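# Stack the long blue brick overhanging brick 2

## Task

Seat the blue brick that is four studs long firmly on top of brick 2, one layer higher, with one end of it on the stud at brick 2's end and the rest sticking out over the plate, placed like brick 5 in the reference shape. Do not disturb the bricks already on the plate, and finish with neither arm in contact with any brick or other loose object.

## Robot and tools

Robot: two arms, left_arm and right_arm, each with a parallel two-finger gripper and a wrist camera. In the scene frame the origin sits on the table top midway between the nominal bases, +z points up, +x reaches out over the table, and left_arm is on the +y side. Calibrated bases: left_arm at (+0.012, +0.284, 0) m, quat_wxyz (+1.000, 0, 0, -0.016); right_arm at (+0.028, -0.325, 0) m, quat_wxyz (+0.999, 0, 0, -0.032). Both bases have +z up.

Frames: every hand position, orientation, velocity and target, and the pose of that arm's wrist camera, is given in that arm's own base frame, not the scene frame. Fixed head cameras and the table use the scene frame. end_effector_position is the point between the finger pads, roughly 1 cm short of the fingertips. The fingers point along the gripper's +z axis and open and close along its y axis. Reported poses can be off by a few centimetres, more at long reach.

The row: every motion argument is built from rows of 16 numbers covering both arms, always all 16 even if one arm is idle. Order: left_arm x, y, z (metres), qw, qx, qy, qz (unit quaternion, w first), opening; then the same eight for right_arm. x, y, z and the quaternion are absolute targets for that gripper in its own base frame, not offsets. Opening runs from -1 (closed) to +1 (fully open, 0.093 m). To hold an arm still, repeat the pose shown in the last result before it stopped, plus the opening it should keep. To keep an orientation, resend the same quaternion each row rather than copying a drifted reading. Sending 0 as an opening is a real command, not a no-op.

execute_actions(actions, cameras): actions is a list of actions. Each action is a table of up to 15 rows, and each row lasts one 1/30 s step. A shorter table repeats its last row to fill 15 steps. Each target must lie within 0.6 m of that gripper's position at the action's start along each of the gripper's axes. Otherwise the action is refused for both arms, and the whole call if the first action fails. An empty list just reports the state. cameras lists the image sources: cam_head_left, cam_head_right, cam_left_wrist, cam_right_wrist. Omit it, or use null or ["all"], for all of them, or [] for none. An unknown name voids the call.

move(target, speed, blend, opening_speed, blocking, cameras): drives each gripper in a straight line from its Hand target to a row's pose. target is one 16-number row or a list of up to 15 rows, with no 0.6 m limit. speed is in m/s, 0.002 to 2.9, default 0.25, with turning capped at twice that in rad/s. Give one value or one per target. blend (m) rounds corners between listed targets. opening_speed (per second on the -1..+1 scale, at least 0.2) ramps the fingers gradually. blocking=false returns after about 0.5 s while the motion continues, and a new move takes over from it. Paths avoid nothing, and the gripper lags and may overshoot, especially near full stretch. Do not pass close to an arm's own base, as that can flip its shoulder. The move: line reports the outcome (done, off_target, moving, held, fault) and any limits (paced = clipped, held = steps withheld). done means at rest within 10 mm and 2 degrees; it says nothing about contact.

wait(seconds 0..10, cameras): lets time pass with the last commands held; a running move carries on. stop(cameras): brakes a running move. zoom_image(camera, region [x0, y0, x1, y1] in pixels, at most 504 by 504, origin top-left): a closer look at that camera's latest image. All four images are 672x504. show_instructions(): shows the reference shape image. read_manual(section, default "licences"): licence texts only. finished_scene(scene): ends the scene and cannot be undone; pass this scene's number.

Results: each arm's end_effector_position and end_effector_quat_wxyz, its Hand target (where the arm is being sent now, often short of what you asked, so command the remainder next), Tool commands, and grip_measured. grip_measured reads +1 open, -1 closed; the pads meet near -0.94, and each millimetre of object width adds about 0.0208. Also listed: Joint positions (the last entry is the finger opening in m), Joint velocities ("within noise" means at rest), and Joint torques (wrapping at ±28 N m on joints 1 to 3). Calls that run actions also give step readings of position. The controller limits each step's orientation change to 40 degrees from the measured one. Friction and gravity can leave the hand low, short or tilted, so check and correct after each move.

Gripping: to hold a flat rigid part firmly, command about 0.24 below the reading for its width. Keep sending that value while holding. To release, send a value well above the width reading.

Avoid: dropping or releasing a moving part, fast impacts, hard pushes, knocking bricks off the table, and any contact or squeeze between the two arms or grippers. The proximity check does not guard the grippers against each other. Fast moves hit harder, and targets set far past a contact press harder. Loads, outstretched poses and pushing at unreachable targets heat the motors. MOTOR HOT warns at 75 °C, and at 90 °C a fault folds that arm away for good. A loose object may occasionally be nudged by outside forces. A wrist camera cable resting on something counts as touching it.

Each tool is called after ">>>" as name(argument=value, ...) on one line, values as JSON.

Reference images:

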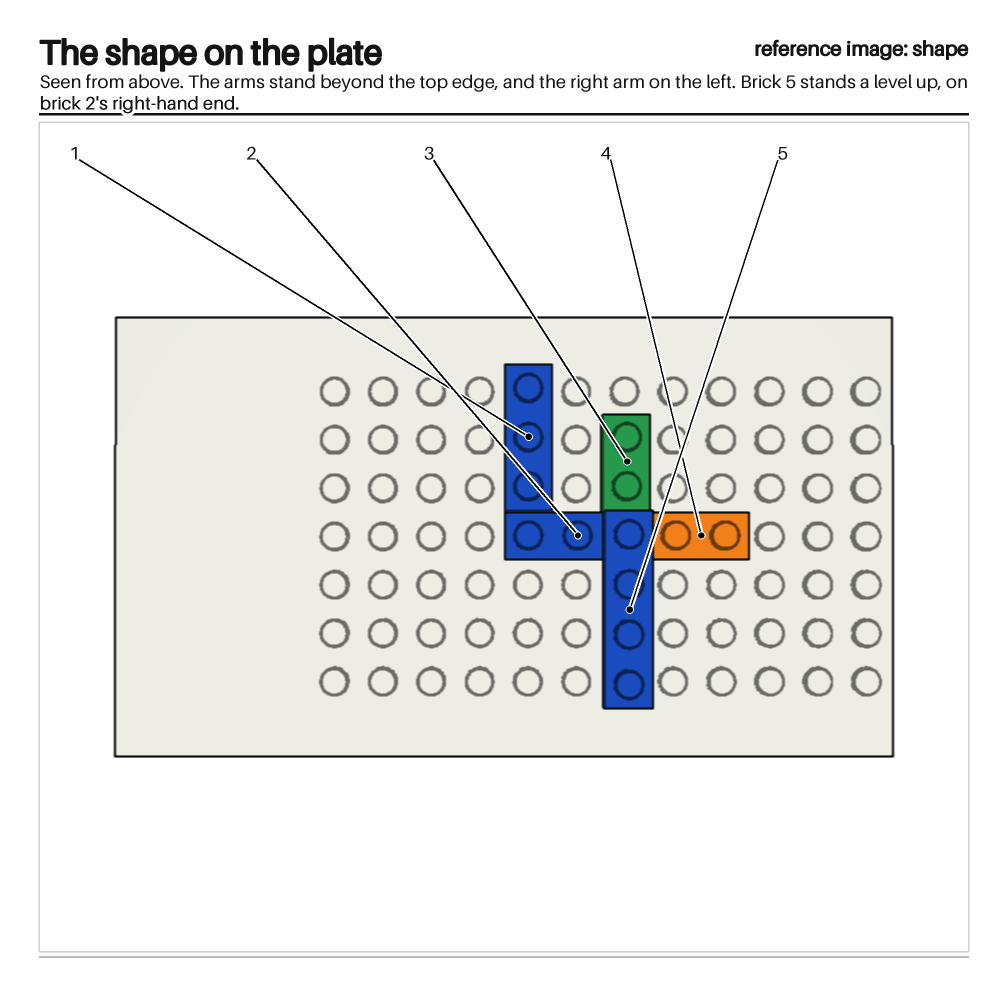

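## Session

>>> execute_actions(actions=[], cameras=["cam_head_left","cam_head_right"])

>>> zoom_image(camera="cam_head_right", region=[260, 200, 500, 380])

Scene clock: 0.00 s.
left_arm: end_effector_position=(+0.2708, -0.0698, +0.0458) grip_measured=+1.000 end_effector_quat_wxyz=(+0.482, -0.125, +0.867, -0.012) | right_arm: end_effector_position=(+0.2774, +0.0941, +0.0814) grip_measured=+1.000 end_effector_quat_wxyz=(+0.487, -0.211, +0.844, +0.077)
Joint positions: left_arm=[-0.589 1.16 0.168 0.299 -0.581 -0.596 0.093] | right_arm=[0.256 0.94 0.203 0.192 -0.124 -0.164 0.093]
Joint velocities: within noise
Joint torques (N m): no reading
Heat: left arm: 34 °C; right arm: 32 °C.
Hand target: left_arm +0.2742, -0.0720, +0.0512; +0.489, -0.127, +0.863, -0.018 | right_arm +0.2789, +0.0944, +0.0844; +0.489, -0.210, +0.843, +0.077
Tool commands: left_gripper/opening=+1.0 right_gripper/opening=+1.0
Images, in order (width x height): cam_head_left 672x504, cam_head_right 672x504.

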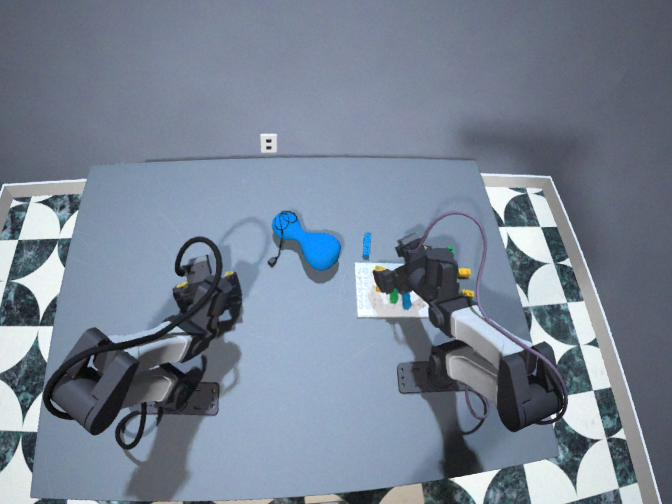

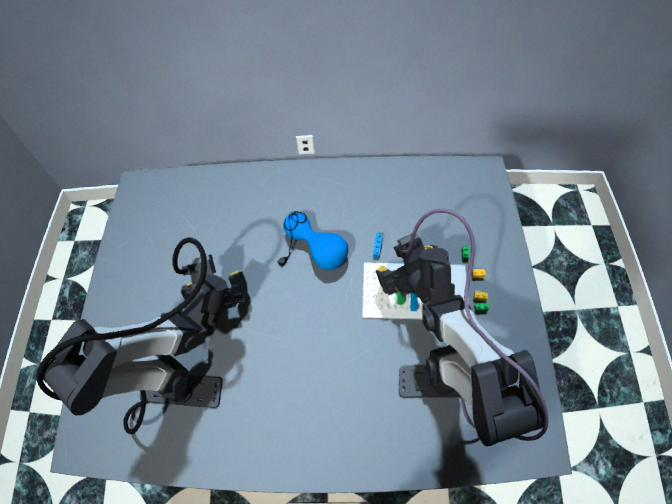

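Scaled by 2.100 from the camera's 672x504 image, which has a finer 960x720 frame.

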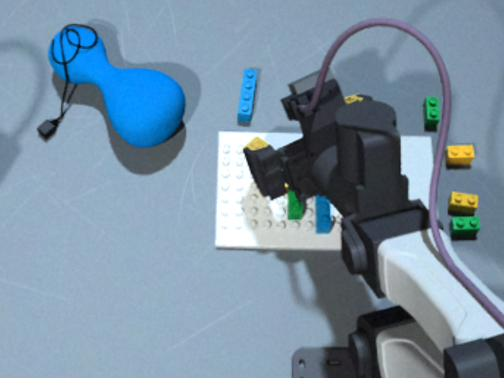

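>>> move(target=[[0.2742,-0.0720,0.0512,0.489,-0.127,0.863,-0.018,1,0.31,0.12,0.16,0.2587,-0.05,0.9654,0.0,-0.45],[0.2742,-0.0720,0.0512,0.489,-0.127,0.863,-0.018,1,0.327,0.154,0.10,0.0436,0.10,0.9940,0.002,-0.45]], blend=0.02, speed=0.3, cameras=["cam_right_wrist"])

Scene clock: 19.93 s.
left_arm: end_effector_position=(+0.2708, -0.0698, +0.0458) grip_measured=+1.000 end_effector_quat_wxyz=(+0.482, -0.125, +0.867, -0.012) | right_arm: end_effector_position=(+0.3236, +0.1524, +0.0975) grip_measured=-0.448 end_effector_quat_wxyz=(+0.047, +0.093, +0.995, -0.002)
Joint positions: left_arm=[-0.589 1.16 0.168 0.299 -0.581 -0.596 0.093] | right_arm=[0.465 1.831 1.473 -1.134 0.053 0.65 0.024]
Joint velocities: within noise
Joint torques (N m): left_arm=[0.5 -3.1 6.82 1.89 -0.19 0.12] | right_arm=[-0.17 -7.39 9.7 0.41 0 0.09]
Heat: left arm: 36 °C; right arm: 35 °C.
Hand target: left_arm +0.2741, -0.0720, +0.0511; +0.489, -0.127, +0.863, -0.018 | right_arm +0.3270, +0.1539, +0.1001; +0.044, +0.100, +0.994, +0.002
Off the commanded pose: left_arm 0.007 m, 1 deg | right_arm 0.005 m, 1 deg.
move: done
camera_calibration:
cam_right_wrist: T_world_to_cam=[[-0.197418, -0.980317, -0.00201995, 0.215342], [-0.913008, 0.183112, 0.364537, 0.266364], [-0.356992, 0.0738103, -0.931187, 0.283304], [0, 0, 0, 1]] pos_world=[0.386842, 0.141418, 0.167145]
Images, in order (width x height): cam_right_wrist 672x504.

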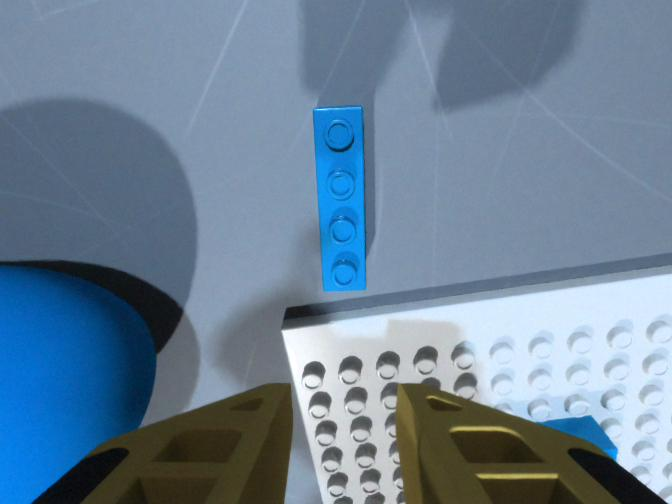

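>>> move(target=[[0.2742,-0.0720,0.0512,0.489,-0.127,0.863,-0.018,1,0.3315,0.1512,0.05,0.0420,0.082,0.9957,0.003,-0.30],[0.2742,-0.0720,0.0512,0.489,-0.127,0.863,-0.018,1,0.3315,0.1512,0.0185,0.0420,0.082,0.9957,0.003,-0.30]], speed=[0.2,0.08], cameras=["cam_right_wrist"])

Scene clock: 38.23 s.
left_arm: end_effector_position=(+0.2708, -0.0698, +0.0458) grip_measured=+1.000 end_effector_quat_wxyz=(+0.482, -0.125, +0.867, -0.012) | right_arm: end_effector_position=(+0.3309, +0.1510, +0.0260) grip_measured=-0.302 end_effector_quat_wxyz=(+0.045, +0.083, +0.996, +0.000)
Joint positions: left_arm=[-0.589 1.16 0.168 0.299 -0.581 -0.596 0.093] | right_arm=[0.449 1.922 1.3 -0.872 0.046 0.614 0.031]
Joint velocities: within noise
Joint torques (N m): left_arm=[0.49 -3.1 6.82 1.89 -0.19 0.12] | right_arm=[-0.2 -7.91 5.08 0.74 -0.02 -0.11]
Heat: left arm: 37 °C; right arm: 36 °C.
Hand target: left_arm +0.2741, -0.0720, +0.0511; +0.489, -0.127, +0.863, -0.018 | right_arm +0.3313, +0.1512, +0.0186; +0.042, +0.082, +0.996, +0.003
Off the commanded pose: left_arm 0.007 m, 1 deg | right_arm 0.008 m, 1 deg.
move: done
camera_calibration:
cam_right_wrist: T_world_to_cam=[[-0.177569, -0.984102, -0.00349931, 0.209317], [-0.914913, 0.163773, 0.368935, 0.302883], [-0.362497, 0.068713, -0.929449, 0.222015], [0, 0, 0, 1]] pos_world=[0.394759, 0.14113, 0.09534]
Images, in order (width x height): cam_right_wrist 672x504.

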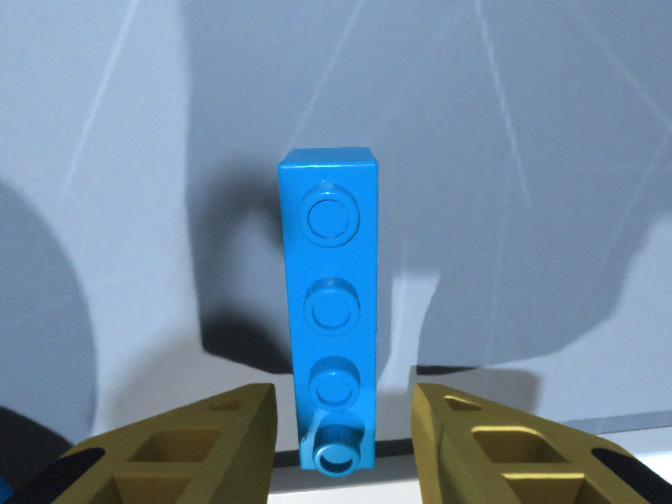

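>>> move(target=[0.2742,-0.0720,0.0512,0.489,-0.127,0.863,-0.018,1,0.3315,0.1512,0.0185,0.0420,0.082,0.9957,0.003,-0.9], opening_speed=0.7, cameras=["cam_right_wrist"])

Scene clock: 62.13 s.
left_arm: end_effector_position=(+0.2708, -0.0698, +0.0458) grip_measured=+1.000 end_effector_quat_wxyz=(+0.482, -0.125, +0.867, -0.012) | right_arm: end_effector_position=(+0.3310, +0.1511, +0.0260) grip_measured=-0.743 end_effector_quat_wxyz=(+0.045, +0.083, +0.996, +0.000)
Joint positions: left_arm=[-0.589 1.16 0.168 0.299 -0.581 -0.596 0.093] | right_arm=[0.449 1.922 1.3 -0.871 0.046 0.614 0.01]
Joint velocities: within noise
Joint torques (N m): left_arm=[0.5 -3.11 6.82 1.89 -0.19 0.12] | right_arm=[-0.06 -7.92 5.2 0.75 -0.04 -0.05]
Heat: left arm: 38 °C; right arm: 35 °C.
Hand target: left_arm +0.2741, -0.0720, +0.0511; +0.489, -0.127, +0.863, -0.018 | right_arm +0.3313, +0.1512, +0.0186; +0.042, +0.082, +0.996, +0.003
Off the commanded pose: left_arm 0.007 m, 1 deg | right_arm 0.008 m, 1 deg.
move: done
camera_calibration:
cam_right_wrist: T_world_to_cam=[[-0.177171, -0.984171, -0.00426727, 0.209454], [-0.915181, 0.163153, 0.368544, 0.303134], [-0.362014, 0.0692005, -0.929601, 0.221885], [0, 0, 0, 1]] pos_world=[0.394857, 0.141327, 0.0954406]
Images, in order (width x height): cam_right_wrist 672x504.

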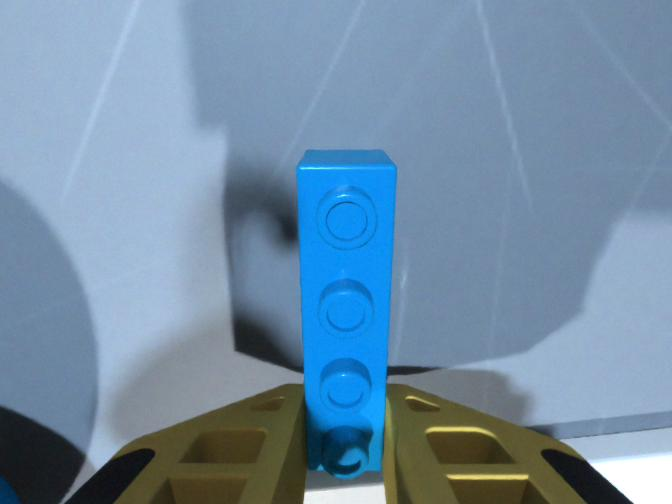

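>>> move(target=[[0.2742,-0.0720,0.0512,0.489,-0.127,0.863,-0.018,1,0.3315,0.1512,0.090,0.0420,0.082,0.9957,0.003,-0.9],[0.2742,-0.0720,0.0512,0.489,-0.127,0.863,-0.018,1,0.222,0.093,0.087,0.0420,0.011,0.999,0.003,-0.9]], blend=0.02, cameras=["cam_right_wrist"])

Scene clock: 71.00 s.
left_arm: end_effector_position=(+0.2708, -0.0698, +0.0458) grip_measured=+1.000 end_effector_quat_wxyz=(+0.482, -0.125, +0.867, -0.012) | right_arm: end_effector_position=(+0.2266, +0.0946, +0.0874) grip_measured=-0.756 end_effector_quat_wxyz=(+0.046, +0.012, +0.999, -0.001)
Joint positions: left_arm=[-0.589 1.16 0.168 0.299 -0.581 -0.596 0.093] | right_arm=[0.423 1.409 0.988 -1.068 0.04 0.445 0.009]
Joint velocities: within noise
Joint torques (N m): left_arm=[0.5 -3.1 6.82 1.89 -0.19 0.12] | right_arm=[-0.12 -6.35 5.3 0.49 -0.02 -0.02]
Heat: left arm: 38 °C; right arm: 35 °C.
Hand target: left_arm +0.2741, -0.0720, +0.0511; +0.489, -0.127, +0.863, -0.018 | right_arm +0.2221, +0.0931, +0.0869; +0.042, +0.011, +0.999, +0.003
Off the commanded pose: left_arm 0.007 m, 1 deg | right_arm 0.005 m, 1 deg.
move: done
camera_calibration:
cam_right_wrist: T_world_to_cam=[[-0.0363843, -0.999331, 0.00374373, 0.104352], [-0.929412, 0.0352149, 0.36736, 0.209646], [-0.367246, 0.00988668, -0.930071, 0.251859], [0, 0, 0, 1]] pos_world=[0.291138, 0.0944096, 0.15684]
Images, in order (width x height): cam_right_wrist 672x504.

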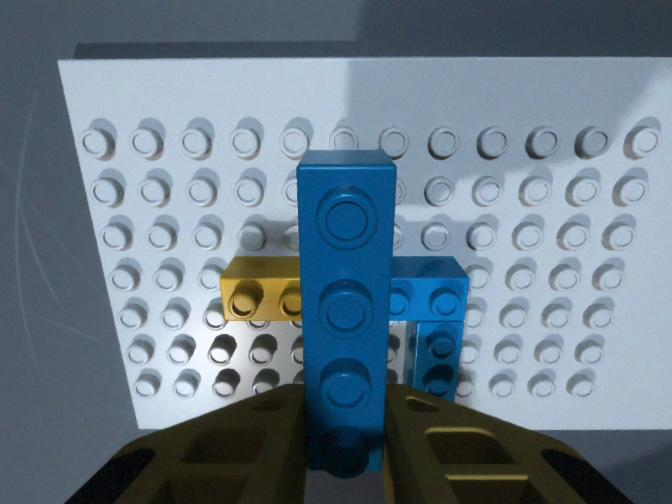

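>>> zoom_image(camera="cam_right_wrist", region=[200, 240, 500, 400])

Scaled by 1.680 from the camera's 672x504 image, which has a finer 960x720 frame.

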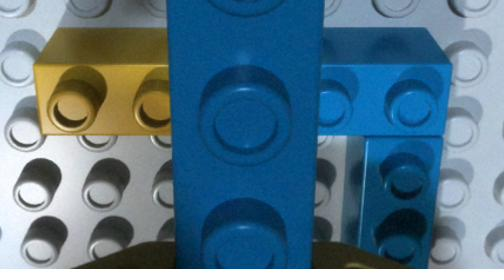

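>>> move(target=[0.2742,-0.0720,0.0512,0.489,-0.127,0.863,-0.018,1,0.238,0.0985,0.072,0.0420,0.007,0.999,0.003,-0.9], cameras=[])

>>> move(target=[0.2742,-0.0720,0.0512,0.489,-0.127,0.863,-0.018,1,0.232,0.0965,0.056,0.0420,0.007,0.999,0.003,-0.9], cameras=["cam_right_wrist"])

Scene clock: 96.67 s.
left_arm: end_effector_position=(+0.2708, -0.0698, +0.0458) grip_measured=+1.000 end_effector_quat_wxyz=(+0.482, -0.125, +0.867, -0.012) | right_arm: end_effector_position=(+0.2355, +0.0969, +0.0762) grip_measured=-0.756 end_effector_quat_wxyz=(+0.042, +0.008, +0.999, -0.002)
Joint positions: left_arm=[-0.589 1.16 0.168 0.299 -0.581 -0.596 0.093] | right_arm=[0.416 1.461 0.988 -1.024 0.039 0.431 0.009]
Joint velocities: within noise
Joint torques (N m): left_arm=[0.5 -3.11 6.82 1.89 -0.19 0.12] | right_arm=[-0.35 -4.22 6.2 0.71 -0.02 -0.12]
Heat: left arm: 39 °C; right arm: 35 °C.
Hand target: left_arm +0.2741, -0.0720, +0.0511; +0.489, -0.127, +0.863, -0.018 | right_arm +0.2379, +0.0984, +0.0721; +0.042, +0.007, +0.999, +0.003
Off the commanded pose: left_arm 0.007 m, 1 deg | right_arm 0.005 m, 1 deg.
move: done
No camera images: "cameras" was empty.

Scene clock: 97.70 s.
left_arm: end_effector_position=(+0.2708, -0.0698, +0.0458) grip_measured=+1.000 end_effector_quat_wxyz=(+0.482, -0.125, +0.867, -0.012) | right_arm: end_effector_position=(+0.2313, +0.0952, +0.0603) grip_measured=-0.756 end_effector_quat_wxyz=(+0.042, +0.008, +0.999, -0.002)
Joint positions: left_arm=[-0.589 1.16 0.168 0.299 -0.581 -0.596 0.093] | right_arm=[0.416 1.461 0.923 -0.959 0.038 0.431 0.009]
Joint velocities: within noise
Joint torques (N m): left_arm=[0.5 -3.1 6.82 1.89 -0.19 0.12] | right_arm=[-0.16 -4.88 5.38 0.74 -0.07 -0.08]
Heat: left arm: 39 °C; right arm: 35 °C.
Hand target: left_arm +0.2741, -0.0720, +0.0511; +0.489, -0.127, +0.863, -0.018 | right_arm +0.2319, +0.0964, +0.0561; +0.042, +0.007, +0.999, +0.003
Off the commanded pose: left_arm 0.007 m, 1 deg | right_arm 0.005 m, 1 deg.
move: done
camera_calibration:
cam_right_wrist: T_world_to_cam=[[-0.0283295, -0.999569, 0.00776171, 0.103086], [-0.926504, 0.0291718, 0.375152, 0.223354], [-0.375217, 0.00343663, -0.926931, 0.23057], [0, 0, 0, 1]] pos_world=[0.296372, 0.0957335, 0.12913]
Images, in order (width x height): cam_right_wrist 672x504.

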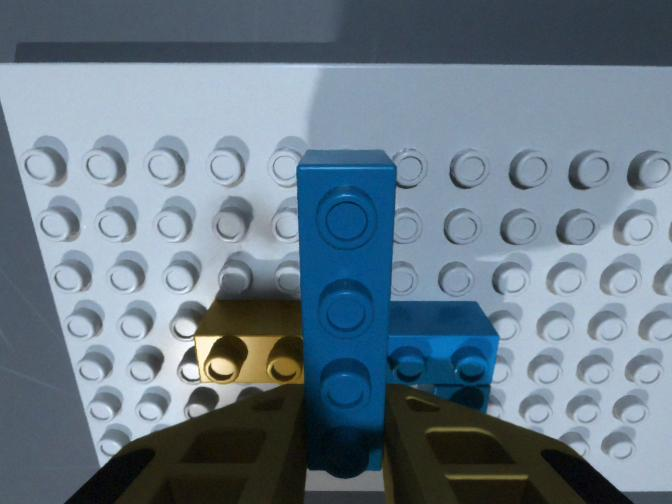

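>>> zoom_image(camera="cam_right_wrist", region=[190, 300, 510, 470])

Scaled by 1.575 from the camera's 672x504 image, which has a finer 960x720 frame.

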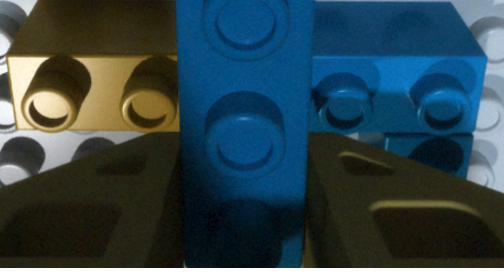

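>>> move(target=[0.2742,-0.0720,0.0512,0.489,-0.127,0.863,-0.018,1,0.2315,0.0930,0.0535,0.0420,0.007,0.999,0.003,-0.9], speed=0.06, cameras=["cam_right_wrist"])

>>> zoom_image(camera="cam_right_wrist", region=[190, 300, 510, 470])

Scene clock: 126.87 s.
left_arm: end_effector_position=(+0.2708, -0.0698, +0.0458) grip_measured=+1.000 end_effector_quat_wxyz=(+0.482, -0.125, +0.867, -0.012) | right_arm: end_effector_position=(+0.2306, +0.0922, +0.0570) grip_measured=-0.756 end_effector_quat_wxyz=(+0.040, +0.008, +0.999, -0.003)
Joint positions: left_arm=[-0.589 1.16 0.168 0.299 -0.581 -0.596 0.093] | right_arm=[0.406 1.461 0.909 -0.949 0.038 0.421 0.009]
Joint velocities: within noise
Joint torques (N m): left_arm=[0.5 -3.1 6.83 1.89 -0.19 0.12] | right_arm=[-0.31 -5.23 5.3 0.74 -0.02 -0.11]
Heat: left arm: 39 °C; right arm: 34 °C.
Hand target: left_arm +0.2741, -0.0720, +0.0511; +0.489, -0.127, +0.863, -0.018 | right_arm +0.2315, +0.0930, +0.0536; +0.042, +0.007, +0.999, +0.003
Off the commanded pose: left_arm 0.007 m, 1 deg | right_arm 0.004 m, 1 deg.
move: done
camera_calibration:
cam_right_wrist: T_world_to_cam=[[-0.0287081, -0.999542, 0.0096036, 0.100086], [-0.925356, 0.0302082, 0.377893, 0.223521], [-0.37801, 0.00196186, -0.925799, 0.22797], [0, 0, 0, 1]] pos_world=[0.295884, 0.0928403, 0.125627]
Images, in order (width x height): cam_right_wrist 672x504.

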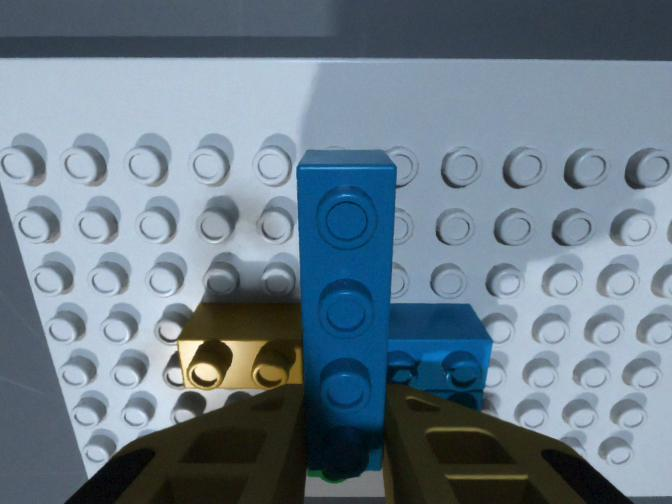

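Scaled by 1.575 from the camera's 672x504 image, which has a finer 960x720 frame.

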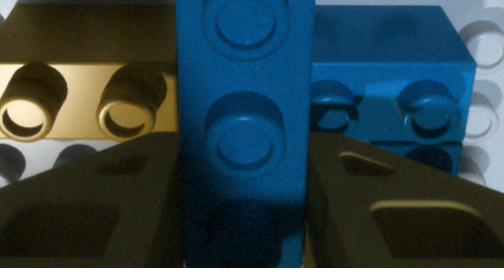

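>>> move(target=[[0.2742,-0.0720,0.0512,0.489,-0.127,0.863,-0.018,1,0.2330,0.0935,0.072,0.0420,0.007,0.999,0.003,-0.9],[0.2742,-0.0720,0.0512,0.489,-0.127,0.863,-0.018,1,0.2375,0.0980,0.066,0.0420,0.007,0.999,0.003,-0.9]], speed=0.1, cameras=[])

>>> move(target=[0.2742,-0.0720,0.0512,0.489,-0.127,0.863,-0.018,1,0.2320,0.0948,0.0565,0.0420,0.007,0.999,0.003,-0.9], speed=0.1, cameras=["cam_right_wrist"])

>>> zoom_image(camera="cam_right_wrist", region=[190, 300, 510, 470])

Scene clock: 147.73 s.
left_arm: end_effector_position=(+0.2708, -0.0698, +0.0458) grip_measured=+1.000 end_effector_quat_wxyz=(+0.482, -0.125, +0.867, -0.012) | right_arm: end_effector_position=(+0.2311, +0.0924, +0.0621) grip_measured=-0.756 end_effector_quat_wxyz=(+0.038, +0.008, +0.999, -0.004)
Joint positions: left_arm=[-0.589 1.16 0.168 0.299 -0.581 -0.596 0.093] | right_arm=[0.406 1.461 0.931 -0.975 0.038 0.42 0.009]
Joint velocities: within noise
Joint torques (N m): left_arm=[0.5 -3.1 6.83 1.89 -0.19 0.12] | right_arm=[0.65 -3.84 9.17 0.53 -0.01 -0.01]
Heat: left arm: 40 °C; right arm: 35 °C.
Hand target: left_arm +0.2741, -0.0720, +0.0511; +0.489, -0.127, +0.863, -0.018 | right_arm +0.2373, +0.0979, +0.0660; +0.042, +0.007, +0.999, +0.003
Off the commanded pose: left_arm 0.007 m, 1 deg | right_arm 0.009 m, 1 deg.
move: done
No camera images: "cameras" was empty.

Scene clock: 148.63 s.
left_arm: end_effector_position=(+0.2708, -0.0698, +0.0458) grip_measured=+1.000 end_effector_quat_wxyz=(+0.482, -0.125, +0.867, -0.012) | right_arm: end_effector_position=(+0.2316, +0.0926, +0.0601) grip_measured=-0.756 end_effector_quat_wxyz=(+0.040, +0.008, +0.999, -0.003)
Joint positions: left_arm=[-0.589 1.16 0.168 0.299 -0.581 -0.596 0.093] | right_arm=[0.406 1.461 0.922 -0.961 0.038 0.42 0.009]
Joint velocities: within noise
Joint torques (N m): left_arm=[0.5 -3.11 6.82 1.89 -0.19 0.12] | right_arm=[0.2 -5.22 5.2 0.77 -0.09 -0.05]
Heat: left arm: 40 °C; right arm: 35 °C.
Hand target: left_arm +0.2741, -0.0720, +0.0511; +0.489, -0.127, +0.863, -0.018 | right_arm +0.2320, +0.0948, +0.0566; +0.042, +0.007, +0.999, +0.003
Off the commanded pose: left_arm 0.007 m, 1 deg | right_arm 0.004 m, 1 deg.
move: done
camera_calibration:
cam_right_wrist: T_world_to_cam=[[-0.0274954, -0.99958, 0.0091356, 0.100287], [-0.92548, 0.028909, 0.377692, 0.223404], [-0.377797, 0.00192998, -0.925886, 0.231261], [0, 0, 0, 1]] pos_world=[0.296883, 0.0933397, 0.128827]
Images, in order (width x height): cam_right_wrist 672x504.

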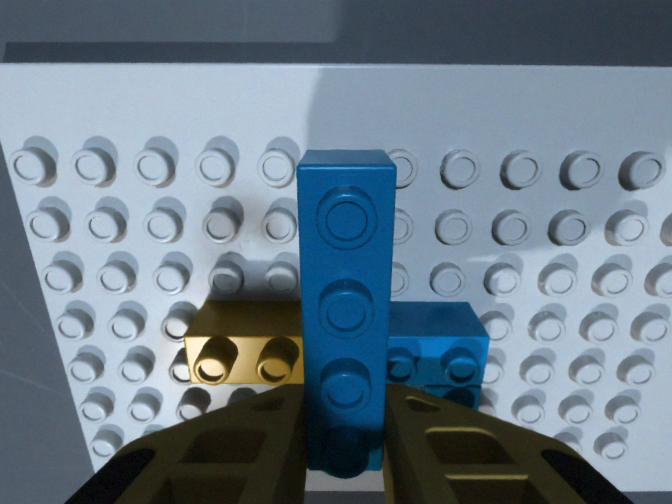

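Scaled by 1.575 from the camera's 672x504 image, which has a finer 960x720 frame.

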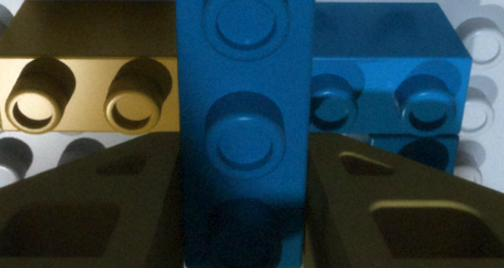

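>>> move(target=[[0.2742,-0.0720,0.0512,0.489,-0.127,0.863,-0.018,1,0.2350,0.0980,0.076,0.0420,0.009,0.999,0.003,-0.9],[0.2742,-0.0720,0.0512,0.489,-0.127,0.863,-0.018,1,0.2410,0.1020,0.073,0.0420,0.009,0.999,0.003,-0.9]], speed=0.15, cameras=[])

Scene clock: 163.63 s.
left_arm: end_effector_position=(+0.2708, -0.0698, +0.0458) grip_measured=+1.000 end_effector_quat_wxyz=(+0.482, -0.125, +0.867, -0.012) | right_arm: end_effector_position=(+0.2371, +0.0974, +0.0686) grip_measured=-0.756 end_effector_quat_wxyz=(+0.042, +0.007, +0.999, -0.002)
Joint positions: left_arm=[-0.589 1.16 0.168 0.299 -0.581 -0.596 0.093] | right_arm=[0.415 1.475 0.97 -0.991 0.038 0.427 0.009]
Joint velocities: within noise
Joint torques (N m): left_arm=[0.5 -3.1 6.82 1.89 -0.19 0.12] | right_arm=[0.35 -4.44 9.13 0.44 -0.02 0.04]
Heat: left arm: 40 °C; right arm: 34 °C.
Hand target: left_arm +0.2741, -0.0720, +0.0511; +0.489, -0.127, +0.863, -0.018 | right_arm +0.2409, +0.1019, +0.0729; +0.042, +0.009, +0.999, +0.003
Off the commanded pose: left_arm 0.007 m, 1 deg | right_arm 0.007 m, 1 deg.
move: done
No camera images: "cameras" was empty.

>>> move(target=[0.2742,-0.0720,0.0512,0.489,-0.127,0.863,-0.018,1,0.2330,0.0950,0.0565,0.0420,0.008,0.999,0.003,-0.9], speed=0.1, cameras=["cam_right_wrist"])

>>> zoom_image(camera="cam_right_wrist", region=[190, 300, 510, 470])

Scene clock: 171.80 s.
left_arm: end_effector_position=(+0.2708, -0.0698, +0.0458) grip_measured=+1.000 end_effector_quat_wxyz=(+0.482, -0.125, +0.867, -0.012) | right_arm: end_effector_position=(+0.2313, +0.0938, +0.0575) grip_measured=-0.756 end_effector_quat_wxyz=(+0.035, +0.009, +0.999, -0.005)
Joint positions: left_arm=[-0.589 1.16 0.168 0.299 -0.581 -0.596 0.093] | right_arm=[0.411 1.475 0.925 -0.961 0.038 0.427 0.009]
Joint velocities: within noise
Joint torques (N m): left_arm=[0.5 -3.11 6.82 1.89 -0.19 0.12] | right_arm=[-0.13 -6.35 5.3 0.78 -0.04 -0.05]
Heat: left arm: 40 °C; right arm: 35 °C.
Hand target: left_arm +0.2741, -0.0720, +0.0511; +0.489, -0.127, +0.863, -0.018 | right_arm +0.2330, +0.0950, +0.0566; +0.042, +0.008, +0.999, +0.003
Off the commanded pose: left_arm 0.007 m, 1 deg | right_arm 0.002 m, 1 deg.
move: done
camera_calibration:
cam_right_wrist: T_world_to_cam=[[-0.0304503, -0.999446, 0.0134125, 0.101871], [-0.921353, 0.0332686, 0.3873, 0.222186], [-0.387532, -0.000564228, -0.921856, 0.230983], [0, 0, 0, 1]] pos_world=[0.297327, 0.0945527, 0.125514]
Images, in order (width x height): cam_right_wrist 672x504.

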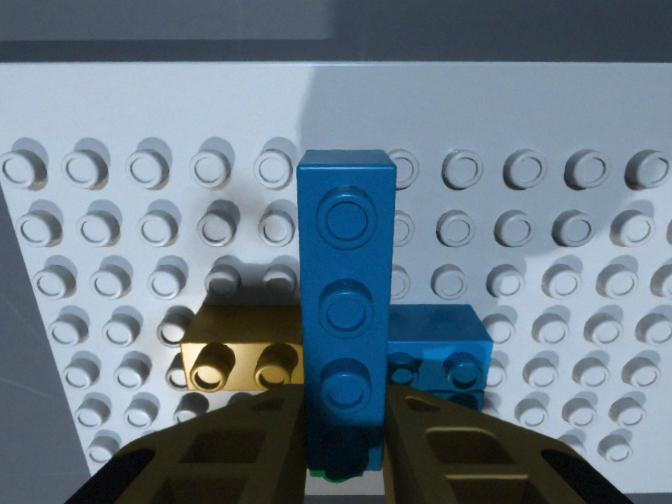

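Scaled by 1.575 from the camera's 672x504 image, which has a finer 960x720 frame.

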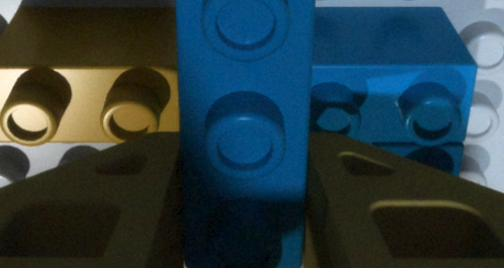

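>>> move(target=[[0.2742,-0.0720,0.0512,0.489,-0.127,0.863,-0.018,1,0.2360,0.0990,0.074,0.0480,0.009,0.9988,0.006,-0.9],[0.2742,-0.0720,0.0512,0.489,-0.127,0.863,-0.018,1,0.2410,0.1050,0.072,0.0480,0.009,0.9988,0.006,-0.9]], speed=0.15, cameras=[])

>>> move(target=[0.2742,-0.0720,0.0512,0.489,-0.127,0.863,-0.018,1,0.2330,0.0965,0.0575,0.0480,0.008,0.9988,0.006,-0.9], speed=0.1, cameras=["cam_right_wrist"])

>>> zoom_image(camera="cam_right_wrist", region=[190, 300, 510, 470])

Scene clock: 210.10 s.
left_arm: end_effector_position=(+0.2708, -0.0698, +0.0458) grip_measured=+1.000 end_effector_quat_wxyz=(+0.482, -0.125, +0.867, -0.012) | right_arm: end_effector_position=(+0.2366, +0.1003, +0.0662) grip_measured=-0.756 end_effector_quat_wxyz=(+0.044, +0.007, +0.999, +0.000)
Joint positions: left_arm=[-0.589 1.16 0.168 0.299 -0.581 -0.596 0.093] | right_arm=[0.425 1.475 0.96 -0.975 0.038 0.437 0.009]
Joint velocities: within noise
Joint torques (N m): left_arm=[0.5 -3.11 6.83 1.89 -0.19 0.12] | right_arm=[0.29 -5.03 9.28 0.45 0.02 0.05]
Heat: left arm: 40 °C; right arm: 34 °C.
Hand target: left_arm +0.2741, -0.0720, +0.0511; +0.489, -0.127, +0.863, -0.018 | right_arm +0.2410, +0.1050, +0.0720; +0.048, +0.009, +0.999, +0.006
Off the commanded pose: left_arm 0.007 m, 1 deg | right_arm 0.009 m, 1 deg.
move: done
No camera images: "cameras" was empty.

Scene clock: 211.03 s.
left_arm: end_effector_position=(+0.2708, -0.0698, +0.0458) grip_measured=+1.000 end_effector_quat_wxyz=(+0.482, -0.125, +0.867, -0.012) | right_arm: end_effector_position=(+0.2316, +0.0957, +0.0570) grip_measured=-0.756 end_effector_quat_wxyz=(+0.038, +0.009, +0.999, -0.003)
Joint positions: left_arm=[-0.589 1.16 0.168 0.299 -0.581 -0.596 0.093] | right_arm=[0.417 1.474 0.921 -0.952 0.037 0.433 0.009]
Joint velocities: within noise
Joint torques (N m): left_arm=[0.49 -3.1 6.82 1.89 -0.19 0.12] | right_arm=[-0.42 -7.04 5.04 0.72 -0.03 -0.15]
Heat: left arm: 40 °C; right arm: 34 °C.
Hand target: left_arm +0.2741, -0.0720, +0.0511; +0.489, -0.127, +0.863, -0.018 | right_arm +0.2331, +0.0966, +0.0576; +0.048, +0.008, +0.999, +0.006
Off the commanded pose: left_arm 0.007 m, 1 deg | right_arm 0.002 m, 2 deg.
move: done
camera_calibration:
cam_right_wrist: T_world_to_cam=[[-0.0297064, -0.999511, 0.00980943, 0.103891], [-0.923649, 0.0312004, 0.381967, 0.223598], [-0.382086, 0.0022864, -0.924124, 0.229242], [0, 0, 0, 1]] pos_world=[0.297203, 0.0963395, 0.125422]
Images, in order (width x height): cam_right_wrist 672x504.

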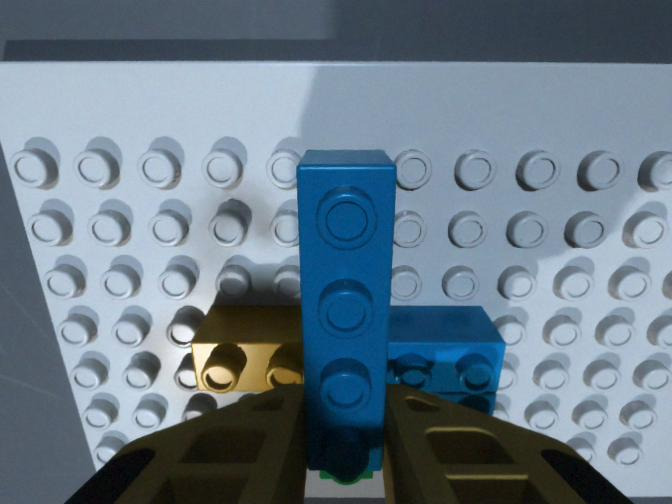

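Scaled by 1.575 from the camera's 672x504 image, which has a finer 960x720 frame.

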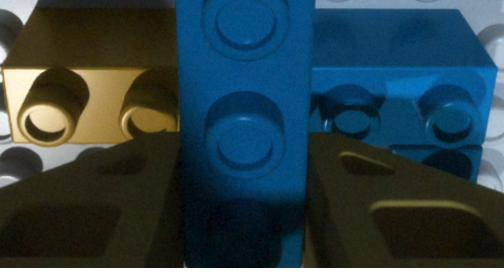

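>>> move(target=[0.2742,-0.0720,0.0512,0.489,-0.127,0.863,-0.018,1,0.2325,0.0950,0.0600,0.0560,0.008,0.9984,0.008,-0.9], speed=0.1, cameras=["cam_right_wrist"])

>>> zoom_image(camera="cam_right_wrist", region=[190, 300, 510, 470])

Scene clock: 222.77 s.
left_arm: end_effector_position=(+0.2708, -0.0698, +0.0458) grip_measured=+1.000 end_effector_quat_wxyz=(+0.482, -0.125, +0.867, -0.012) | right_arm: end_effector_position=(+0.2303, +0.0943, +0.0584) grip_measured=-0.756 end_effector_quat_wxyz=(+0.043, +0.009, +0.999, -0.001)
Joint positions: left_arm=[-0.589 1.16 0.168 0.299 -0.581 -0.596 0.093] | right_arm=[0.414 1.454 0.909 -0.948 0.037 0.43 0.009]
Joint velocities: within noise
Joint torques (N m): left_arm=[0.5 -3.1 6.83 1.89 -0.19 0.12] | right_arm=[-0.21 -7.24 5.12 0.78 -0.01 -0.07]
Heat: left arm: 40 °C; right arm: 35 °C.
Hand target: left_arm +0.2741, -0.0720, +0.0511; +0.489, -0.127, +0.863, -0.018 | right_arm +0.2325, +0.0950, +0.0600; +0.056, +0.008, +0.998, +0.008
Off the commanded pose: left_arm 0.007 m, 1 deg | right_arm 0.003 m, 2 deg.
move: done
camera_calibration:
cam_right_wrist: T_world_to_cam=[[-0.0294272, -0.999554, 0.00507755, 0.102618], [-0.927736, 0.029203, 0.372093, 0.223611], [-0.372075, 0.00623903, -0.928182, 0.227606], [0, 0, 0, 1]] pos_world=[0.295158, 0.0946216, 0.127534]
Images, in order (width x height): cam_right_wrist 672x504.

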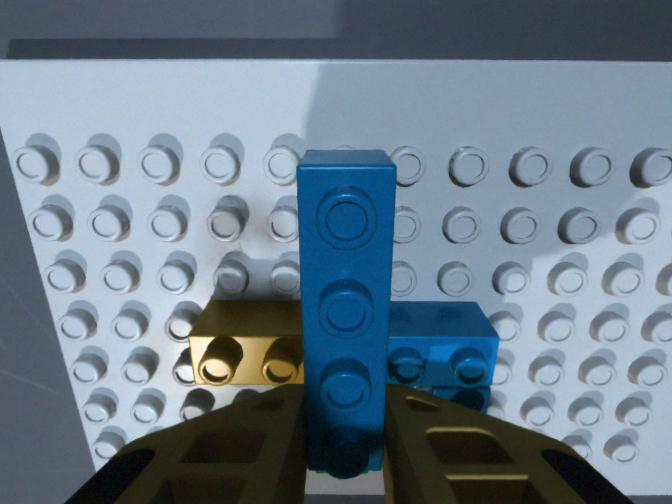

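Scaled by 1.575 from the camera's 672x504 image, which has a finer 960x720 frame.

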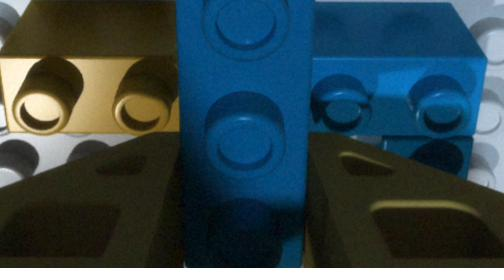

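>>> move(target=[0.2742,-0.0720,0.0512,0.489,-0.127,0.863,-0.018,1,0.2350,0.0950,0.0595,0.0560,0.008,0.9984,0.008,-0.9], speed=0.1, cameras=["cam_right_wrist"])

>>> zoom_image(camera="cam_right_wrist", region=[190, 300, 510, 470])

Scene clock: 234.10 s.
left_arm: end_effector_position=(+0.2708, -0.0698, +0.0458) grip_measured=+1.000 end_effector_quat_wxyz=(+0.482, -0.125, +0.867, -0.012) | right_arm: end_effector_position=(+0.2316, +0.0937, +0.0585) grip_measured=-0.756 end_effector_quat_wxyz=(+0.045, +0.009, +0.999, +0.000)
Joint positions: left_arm=[-0.589 1.16 0.168 0.299 -0.581 -0.596 0.093] | right_arm=[0.41 1.454 0.909 -0.944 0.037 0.425 0.009]
Joint velocities: within noise
Joint torques (N m): left_arm=[0.5 -3.11 6.82 1.89 -0.2 0.12] | right_arm=[-0.27 -6.41 5.7 0.82 -0.04 -0.1]
Heat: left arm: 40 °C; right arm: 35 °C.
Hand target: left_arm +0.2741, -0.0720, +0.0511; +0.489, -0.127, +0.863, -0.018 | right_arm +0.2350, +0.0950, +0.0596; +0.056, +0.008, +0.998, +0.008
Off the commanded pose: left_arm 0.007 m, 1 deg | right_arm 0.004 m, 2 deg.
move: done
camera_calibration:
cam_right_wrist: T_world_to_cam=[[-0.0294497, -0.999559, 0.00380703, 0.10221], [-0.929004, 0.0287762, 0.368949, 0.225248], [-0.368896, 0.0073287, -0.929442, 0.227375], [0, 0, 0, 1]] pos_world=[0.296144, 0.0940168, 0.127838]
Images, in order (width x height): cam_right_wrist 672x504.

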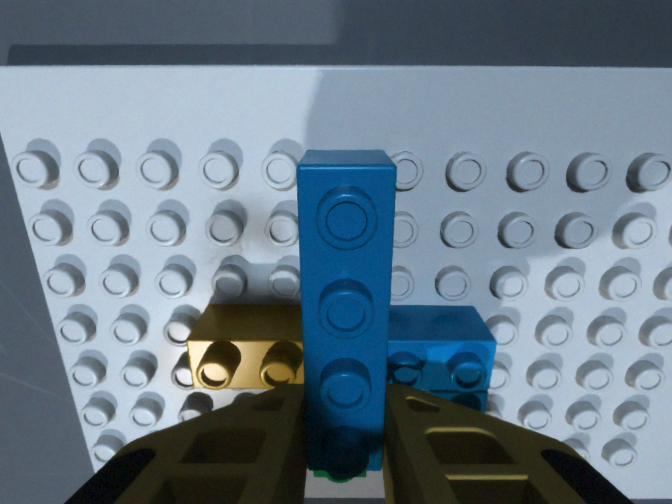

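Scaled by 1.575 from the camera's 672x504 image, which has a finer 960x720 frame.

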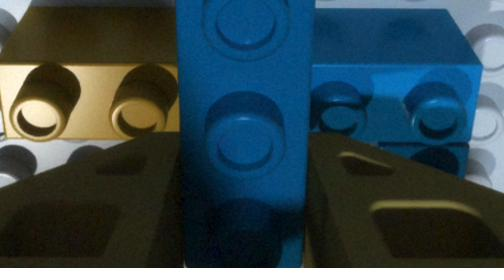

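>>> move(target=[[0.2742,-0.0720,0.0512,0.489,-0.127,0.863,-0.018,1,0.2340,0.0953,0.0500,0.0560,0.008,0.9984,0.008,-0.9],[0.2742,-0.0720,0.0512,0.489,-0.127,0.863,-0.018,1,0.2340,0.0953,0.0380,0.0560,0.008,0.9984,0.008,-0.9]], speed=0.04, cameras=["cam_right_wrist"])

>>> zoom_image(camera="cam_right_wrist", region=[190, 300, 510, 470])

Scene clock: 251.27 s.
left_arm: end_effector_position=(+0.2708, -0.0698, +0.0458) grip_measured=+1.000 end_effector_quat_wxyz=(+0.482, -0.125, +0.867, -0.012) | right_arm: end_effector_position=(+0.2326, +0.0941, +0.0553) grip_measured=-0.757 end_effector_quat_wxyz=(+0.057, +0.009, +0.998, +0.005)
Joint positions: left_arm=[-0.589 1.16 0.168 0.299 -0.581 -0.596 0.093] | right_arm=[0.409 1.439 0.88 -0.904 0.037 0.425 0.009]
Joint velocities: within noise
Joint torques (N m): left_arm=[0.5 -3.1 6.83 1.89 -0.19 0.12] | right_arm=[-0.06 -2.69 2.33 1.29 -0.02 -0.02]
Heat: left arm: 40 °C; right arm: 35 °C.
Hand target: left_arm +0.2741, -0.0720, +0.0511; +0.489, -0.127, +0.863, -0.018 | right_arm +0.2329, +0.0948, +0.0392; +0.055, +0.008, +0.998, +0.008
Off the commanded pose: left_arm 0.007 m, 1 deg | right_arm 0.017 m, 0 deg.
move: off_target (right_arm)
camera_calibration:
cam_right_wrist: T_world_to_cam=[[-0.0294284, -0.999542, -0.00706453, 0.10312], [-0.937409, 0.0251443, 0.347322, 0.23091], [-0.346985, 0.0168435, -0.937719, 0.219187], [0, 0, 0, 1]] pos_world=[0.295547, 0.0935745, 0.126064]
Images, in order (width x height): cam_right_wrist 672x504.

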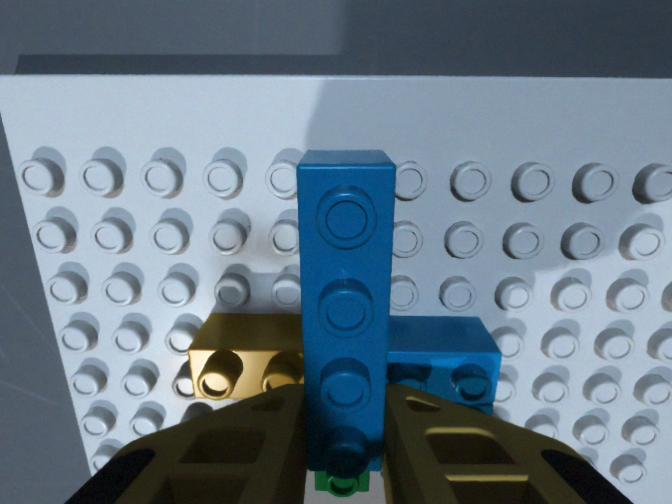

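Scaled by 1.575 from the camera's 672x504 image, which has a finer 960x720 frame.

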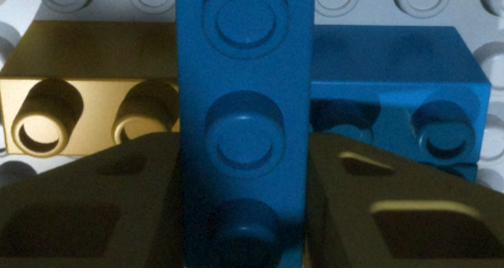

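>>> move(target=[[0.2742,-0.0720,0.0512,0.489,-0.127,0.863,-0.018,1,0.2325,0.0951,0.0380,0.0450,0.008,0.9989,0.003,-0.9],[0.2742,-0.0720,0.0512,0.489,-0.127,0.863,-0.018,1,0.2325,0.0951,0.0330,0.0450,0.008,0.9989,0.003,-0.9]], speed=0.04, cameras=["cam_right_wrist"])

>>> zoom_image(camera="cam_right_wrist", region=[190, 300, 510, 470])

Scene clock: 266.67 s.
left_arm: end_effector_position=(+0.2708, -0.0698, +0.0458) grip_measured=+1.000 end_effector_quat_wxyz=(+0.482, -0.125, +0.867, -0.012) | right_arm: end_effector_position=(+0.2325, +0.0941, +0.0550) grip_measured=-0.757 end_effector_quat_wxyz=(+0.056, +0.009, +0.998, +0.005)
Joint positions: left_arm=[-0.589 1.16 0.168 0.299 -0.581 -0.596 0.093] | right_arm=[0.409 1.44 0.88 -0.904 0.037 0.425 0.009]
Joint velocities: within noise
Joint torques (N m): left_arm=[0.5 -3.1 6.82 1.89 -0.19 0.12] | right_arm=[-0.02 -0.72 2.62 1.23 -0.01 0.01]
Heat: left arm: 41 °C; right arm: 34 °C.
Hand target: left_arm +0.2741, -0.0720, +0.0511; +0.489, -0.127, +0.863, -0.018 | right_arm +0.2308, +0.0943, +0.0347; +0.045, +0.008, +0.999, +0.003
Off the commanded pose: left_arm 0.007 m, 1 deg | right_arm 0.022 m, 1 deg.
move: off_target (right_arm)
camera_calibration:
cam_right_wrist: T_world_to_cam=[[-0.0294315, -0.999544, -0.00672924, 0.103078], [-0.937188, 0.0252532, 0.347909, 0.230868], [-0.347581, 0.016546, -0.937504, 0.219082], [0, 0, 0, 1]] pos_world=[0.295549, 0.0935758, 0.125763]
Images, in order (width x height): cam_right_wrist 672x504.

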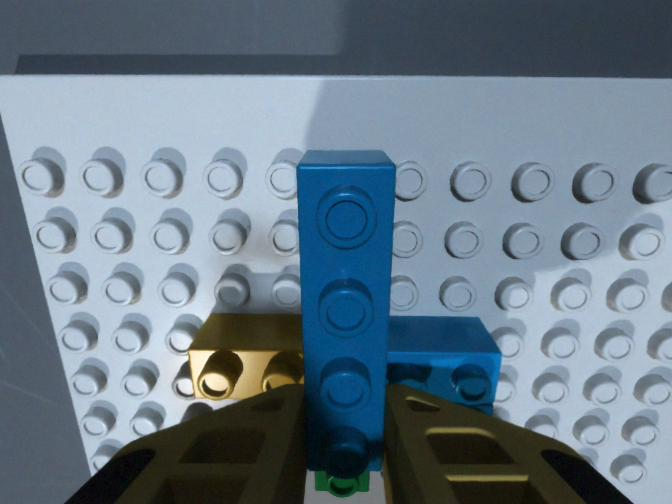

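Scaled by 1.575 from the camera's 672x504 image, which has a finer 960x720 frame.

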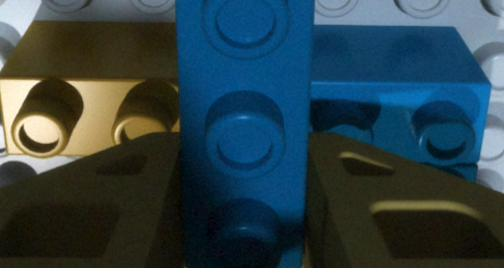

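>>> move(target=[0.2742,-0.0720,0.0512,0.489,-0.127,0.863,-0.018,1,0.2325,0.0948,0.0330,0.0270,0.007,0.9996,-0.003,-0.9], speed=0.04, cameras=["cam_right_wrist"])

>>> zoom_image(camera="cam_right_wrist", region=[190, 300, 510, 470])

Scene clock: 290.03 s.
left_arm: end_effector_position=(+0.2708, -0.0698, +0.0458) grip_measured=+1.000 end_effector_quat_wxyz=(+0.482, -0.125, +0.867, -0.012) | right_arm: end_effector_position=(+0.2330, +0.0943, +0.0546) grip_measured=-0.757 end_effector_quat_wxyz=(+0.044, +0.008, +0.999, -0.001)
Joint positions: left_arm=[-0.589 1.16 0.168 0.299 -0.581 -0.596 0.093] | right_arm=[0.409 1.467 0.904 -0.927 0.037 0.424 0.009]
Joint velocities: within noise
Joint torques (N m): left_arm=[0.49 -3.1 6.83 1.89 -0.19 0.12] | right_arm=[-0.24 -0.31 3.28 1.04 -0.04 -0.09]
Heat: left arm: 41 °C; right arm: 33 °C.
Hand target: left_arm +0.2741, -0.0720, +0.0511; +0.489, -0.127, +0.863, -0.018 | right_arm +0.2309, +0.0941, +0.0346; +0.027, +0.007, +1.000, -0.003
Off the commanded pose: left_arm 0.007 m, 1 deg | right_arm 0.022 m, 2 deg.
move: off_target (right_arm)
camera_calibration:
cam_right_wrist: T_world_to_cam=[[-0.0286998, -0.999578, 0.00441488, 0.102579], [-0.928643, 0.0282968, 0.369894, 0.228018], [-0.369863, 0.00651603, -0.929063, 0.224562], [0, 0, 0, 1]] pos_world=[0.297748, 0.09462, 0.123837]
Images, in order (width x height): cam_right_wrist 672x504.

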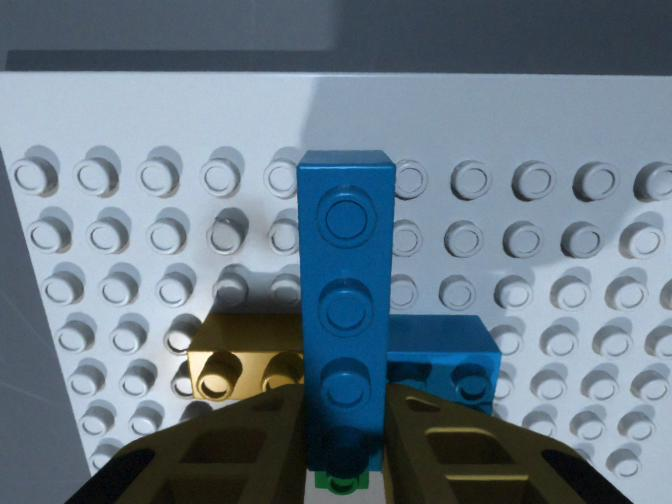

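Scaled by 1.575 from the camera's 672x504 image, which has a finer 960x720 frame.

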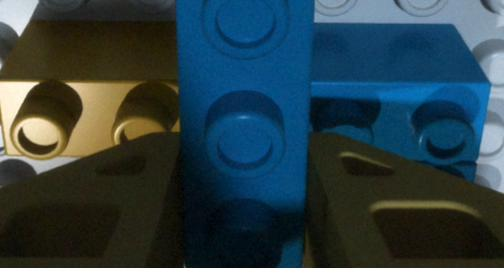

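>>> wait(seconds=0, cameras=["cam_head_left","cam_head_right","cam_left_wrist"])

>>> zoom_image(camera="cam_left_wrist", region=[200, 100, 500, 325])

Scene clock: 307.23 s.
left_arm: end_effector_position=(+0.2708, -0.0698, +0.0458) grip_measured=+1.000 end_effector_quat_wxyz=(+0.482, -0.125, +0.867, -0.012) | right_arm: end_effector_position=(+0.2330, +0.0943, +0.0546) grip_measured=-0.757 end_effector_quat_wxyz=(+0.044, +0.008, +0.999, -0.001)
Joint positions: left_arm=[-0.589 1.16 0.168 0.299 -0.581 -0.596 0.093] | right_arm=[0.409 1.467 0.904 -0.928 0.037 0.424 0.009]
Joint velocities: within noise
Joint torques (N m): left_arm=[0.5 -3.11 6.82 1.89 -0.19 0.12] | right_arm=[-0.21 -0.25 3.25 1.11 -0.03 -0.13]
Heat: left arm: 41 °C; right arm: 33 °C.
Hand target: left_arm +0.2741, -0.0720, +0.0511; +0.489, -0.127, +0.863, -0.018 | right_arm +0.2309, +0.0941, +0.0346; +0.027, +0.007, +1.000, -0.003
Tool commands: left_gripper/opening=+1.0 right_gripper/opening=-0.9
Off the commanded pose: left_arm 0.007 m, 1 deg | right_arm 0.022 m, 2 deg.
camera_calibration:
cam_left_wrist: T_world_to_cam=[[0.206897, -0.967381, 0.146178, -0.131463], [-0.805865, -0.253228, -0.535216, 0.266166], [0.554774, -0.00706512, -0.831971, -0.0330388], [0, 0, 0, 1]] pos_world=[0.260023, -0.0600073, 0.134186]
Images, in order (width x height): cam_head_left 672x504, cam_head_right 672x504, cam_left_wrist 672x504.

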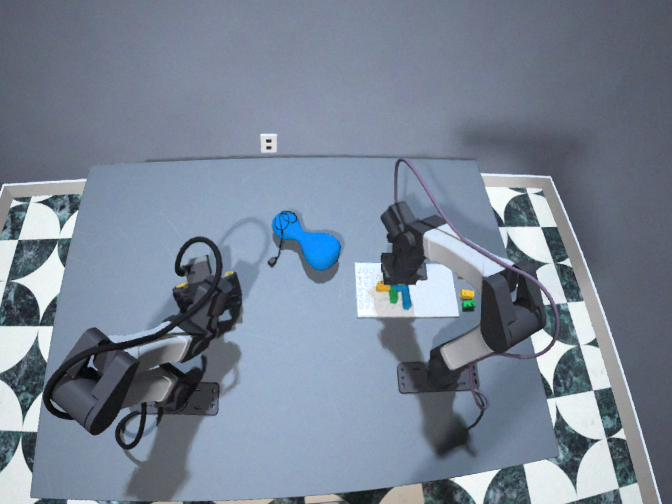

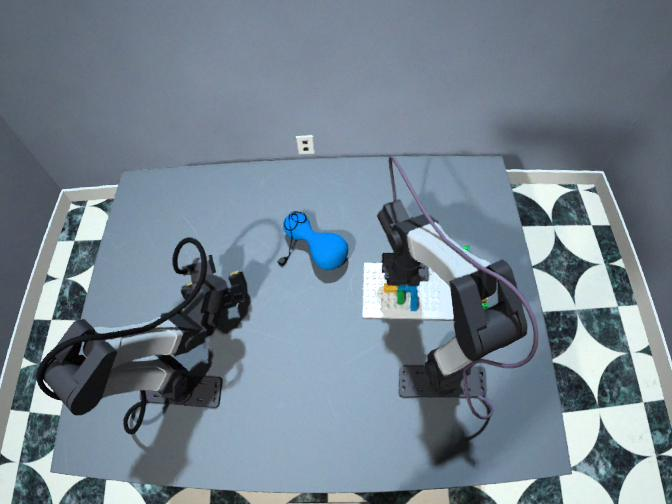

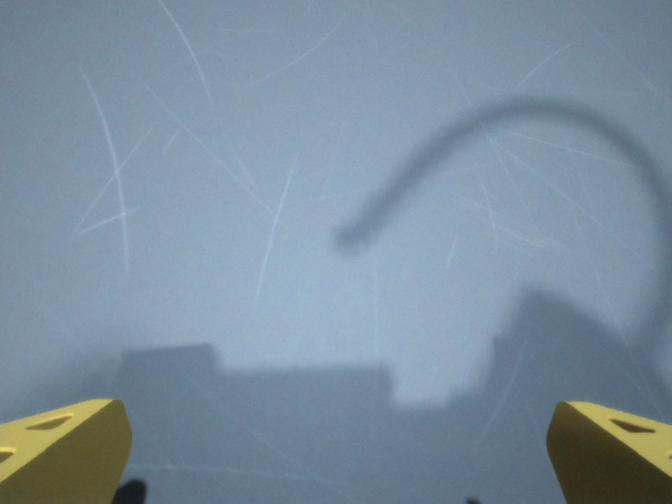

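Scaled by 1.680 from the camera's 672x504 image, which has a finer 960x720 frame.

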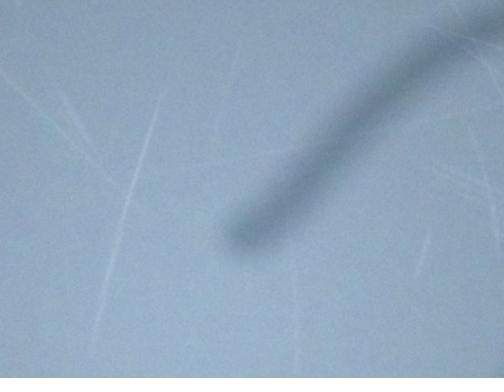

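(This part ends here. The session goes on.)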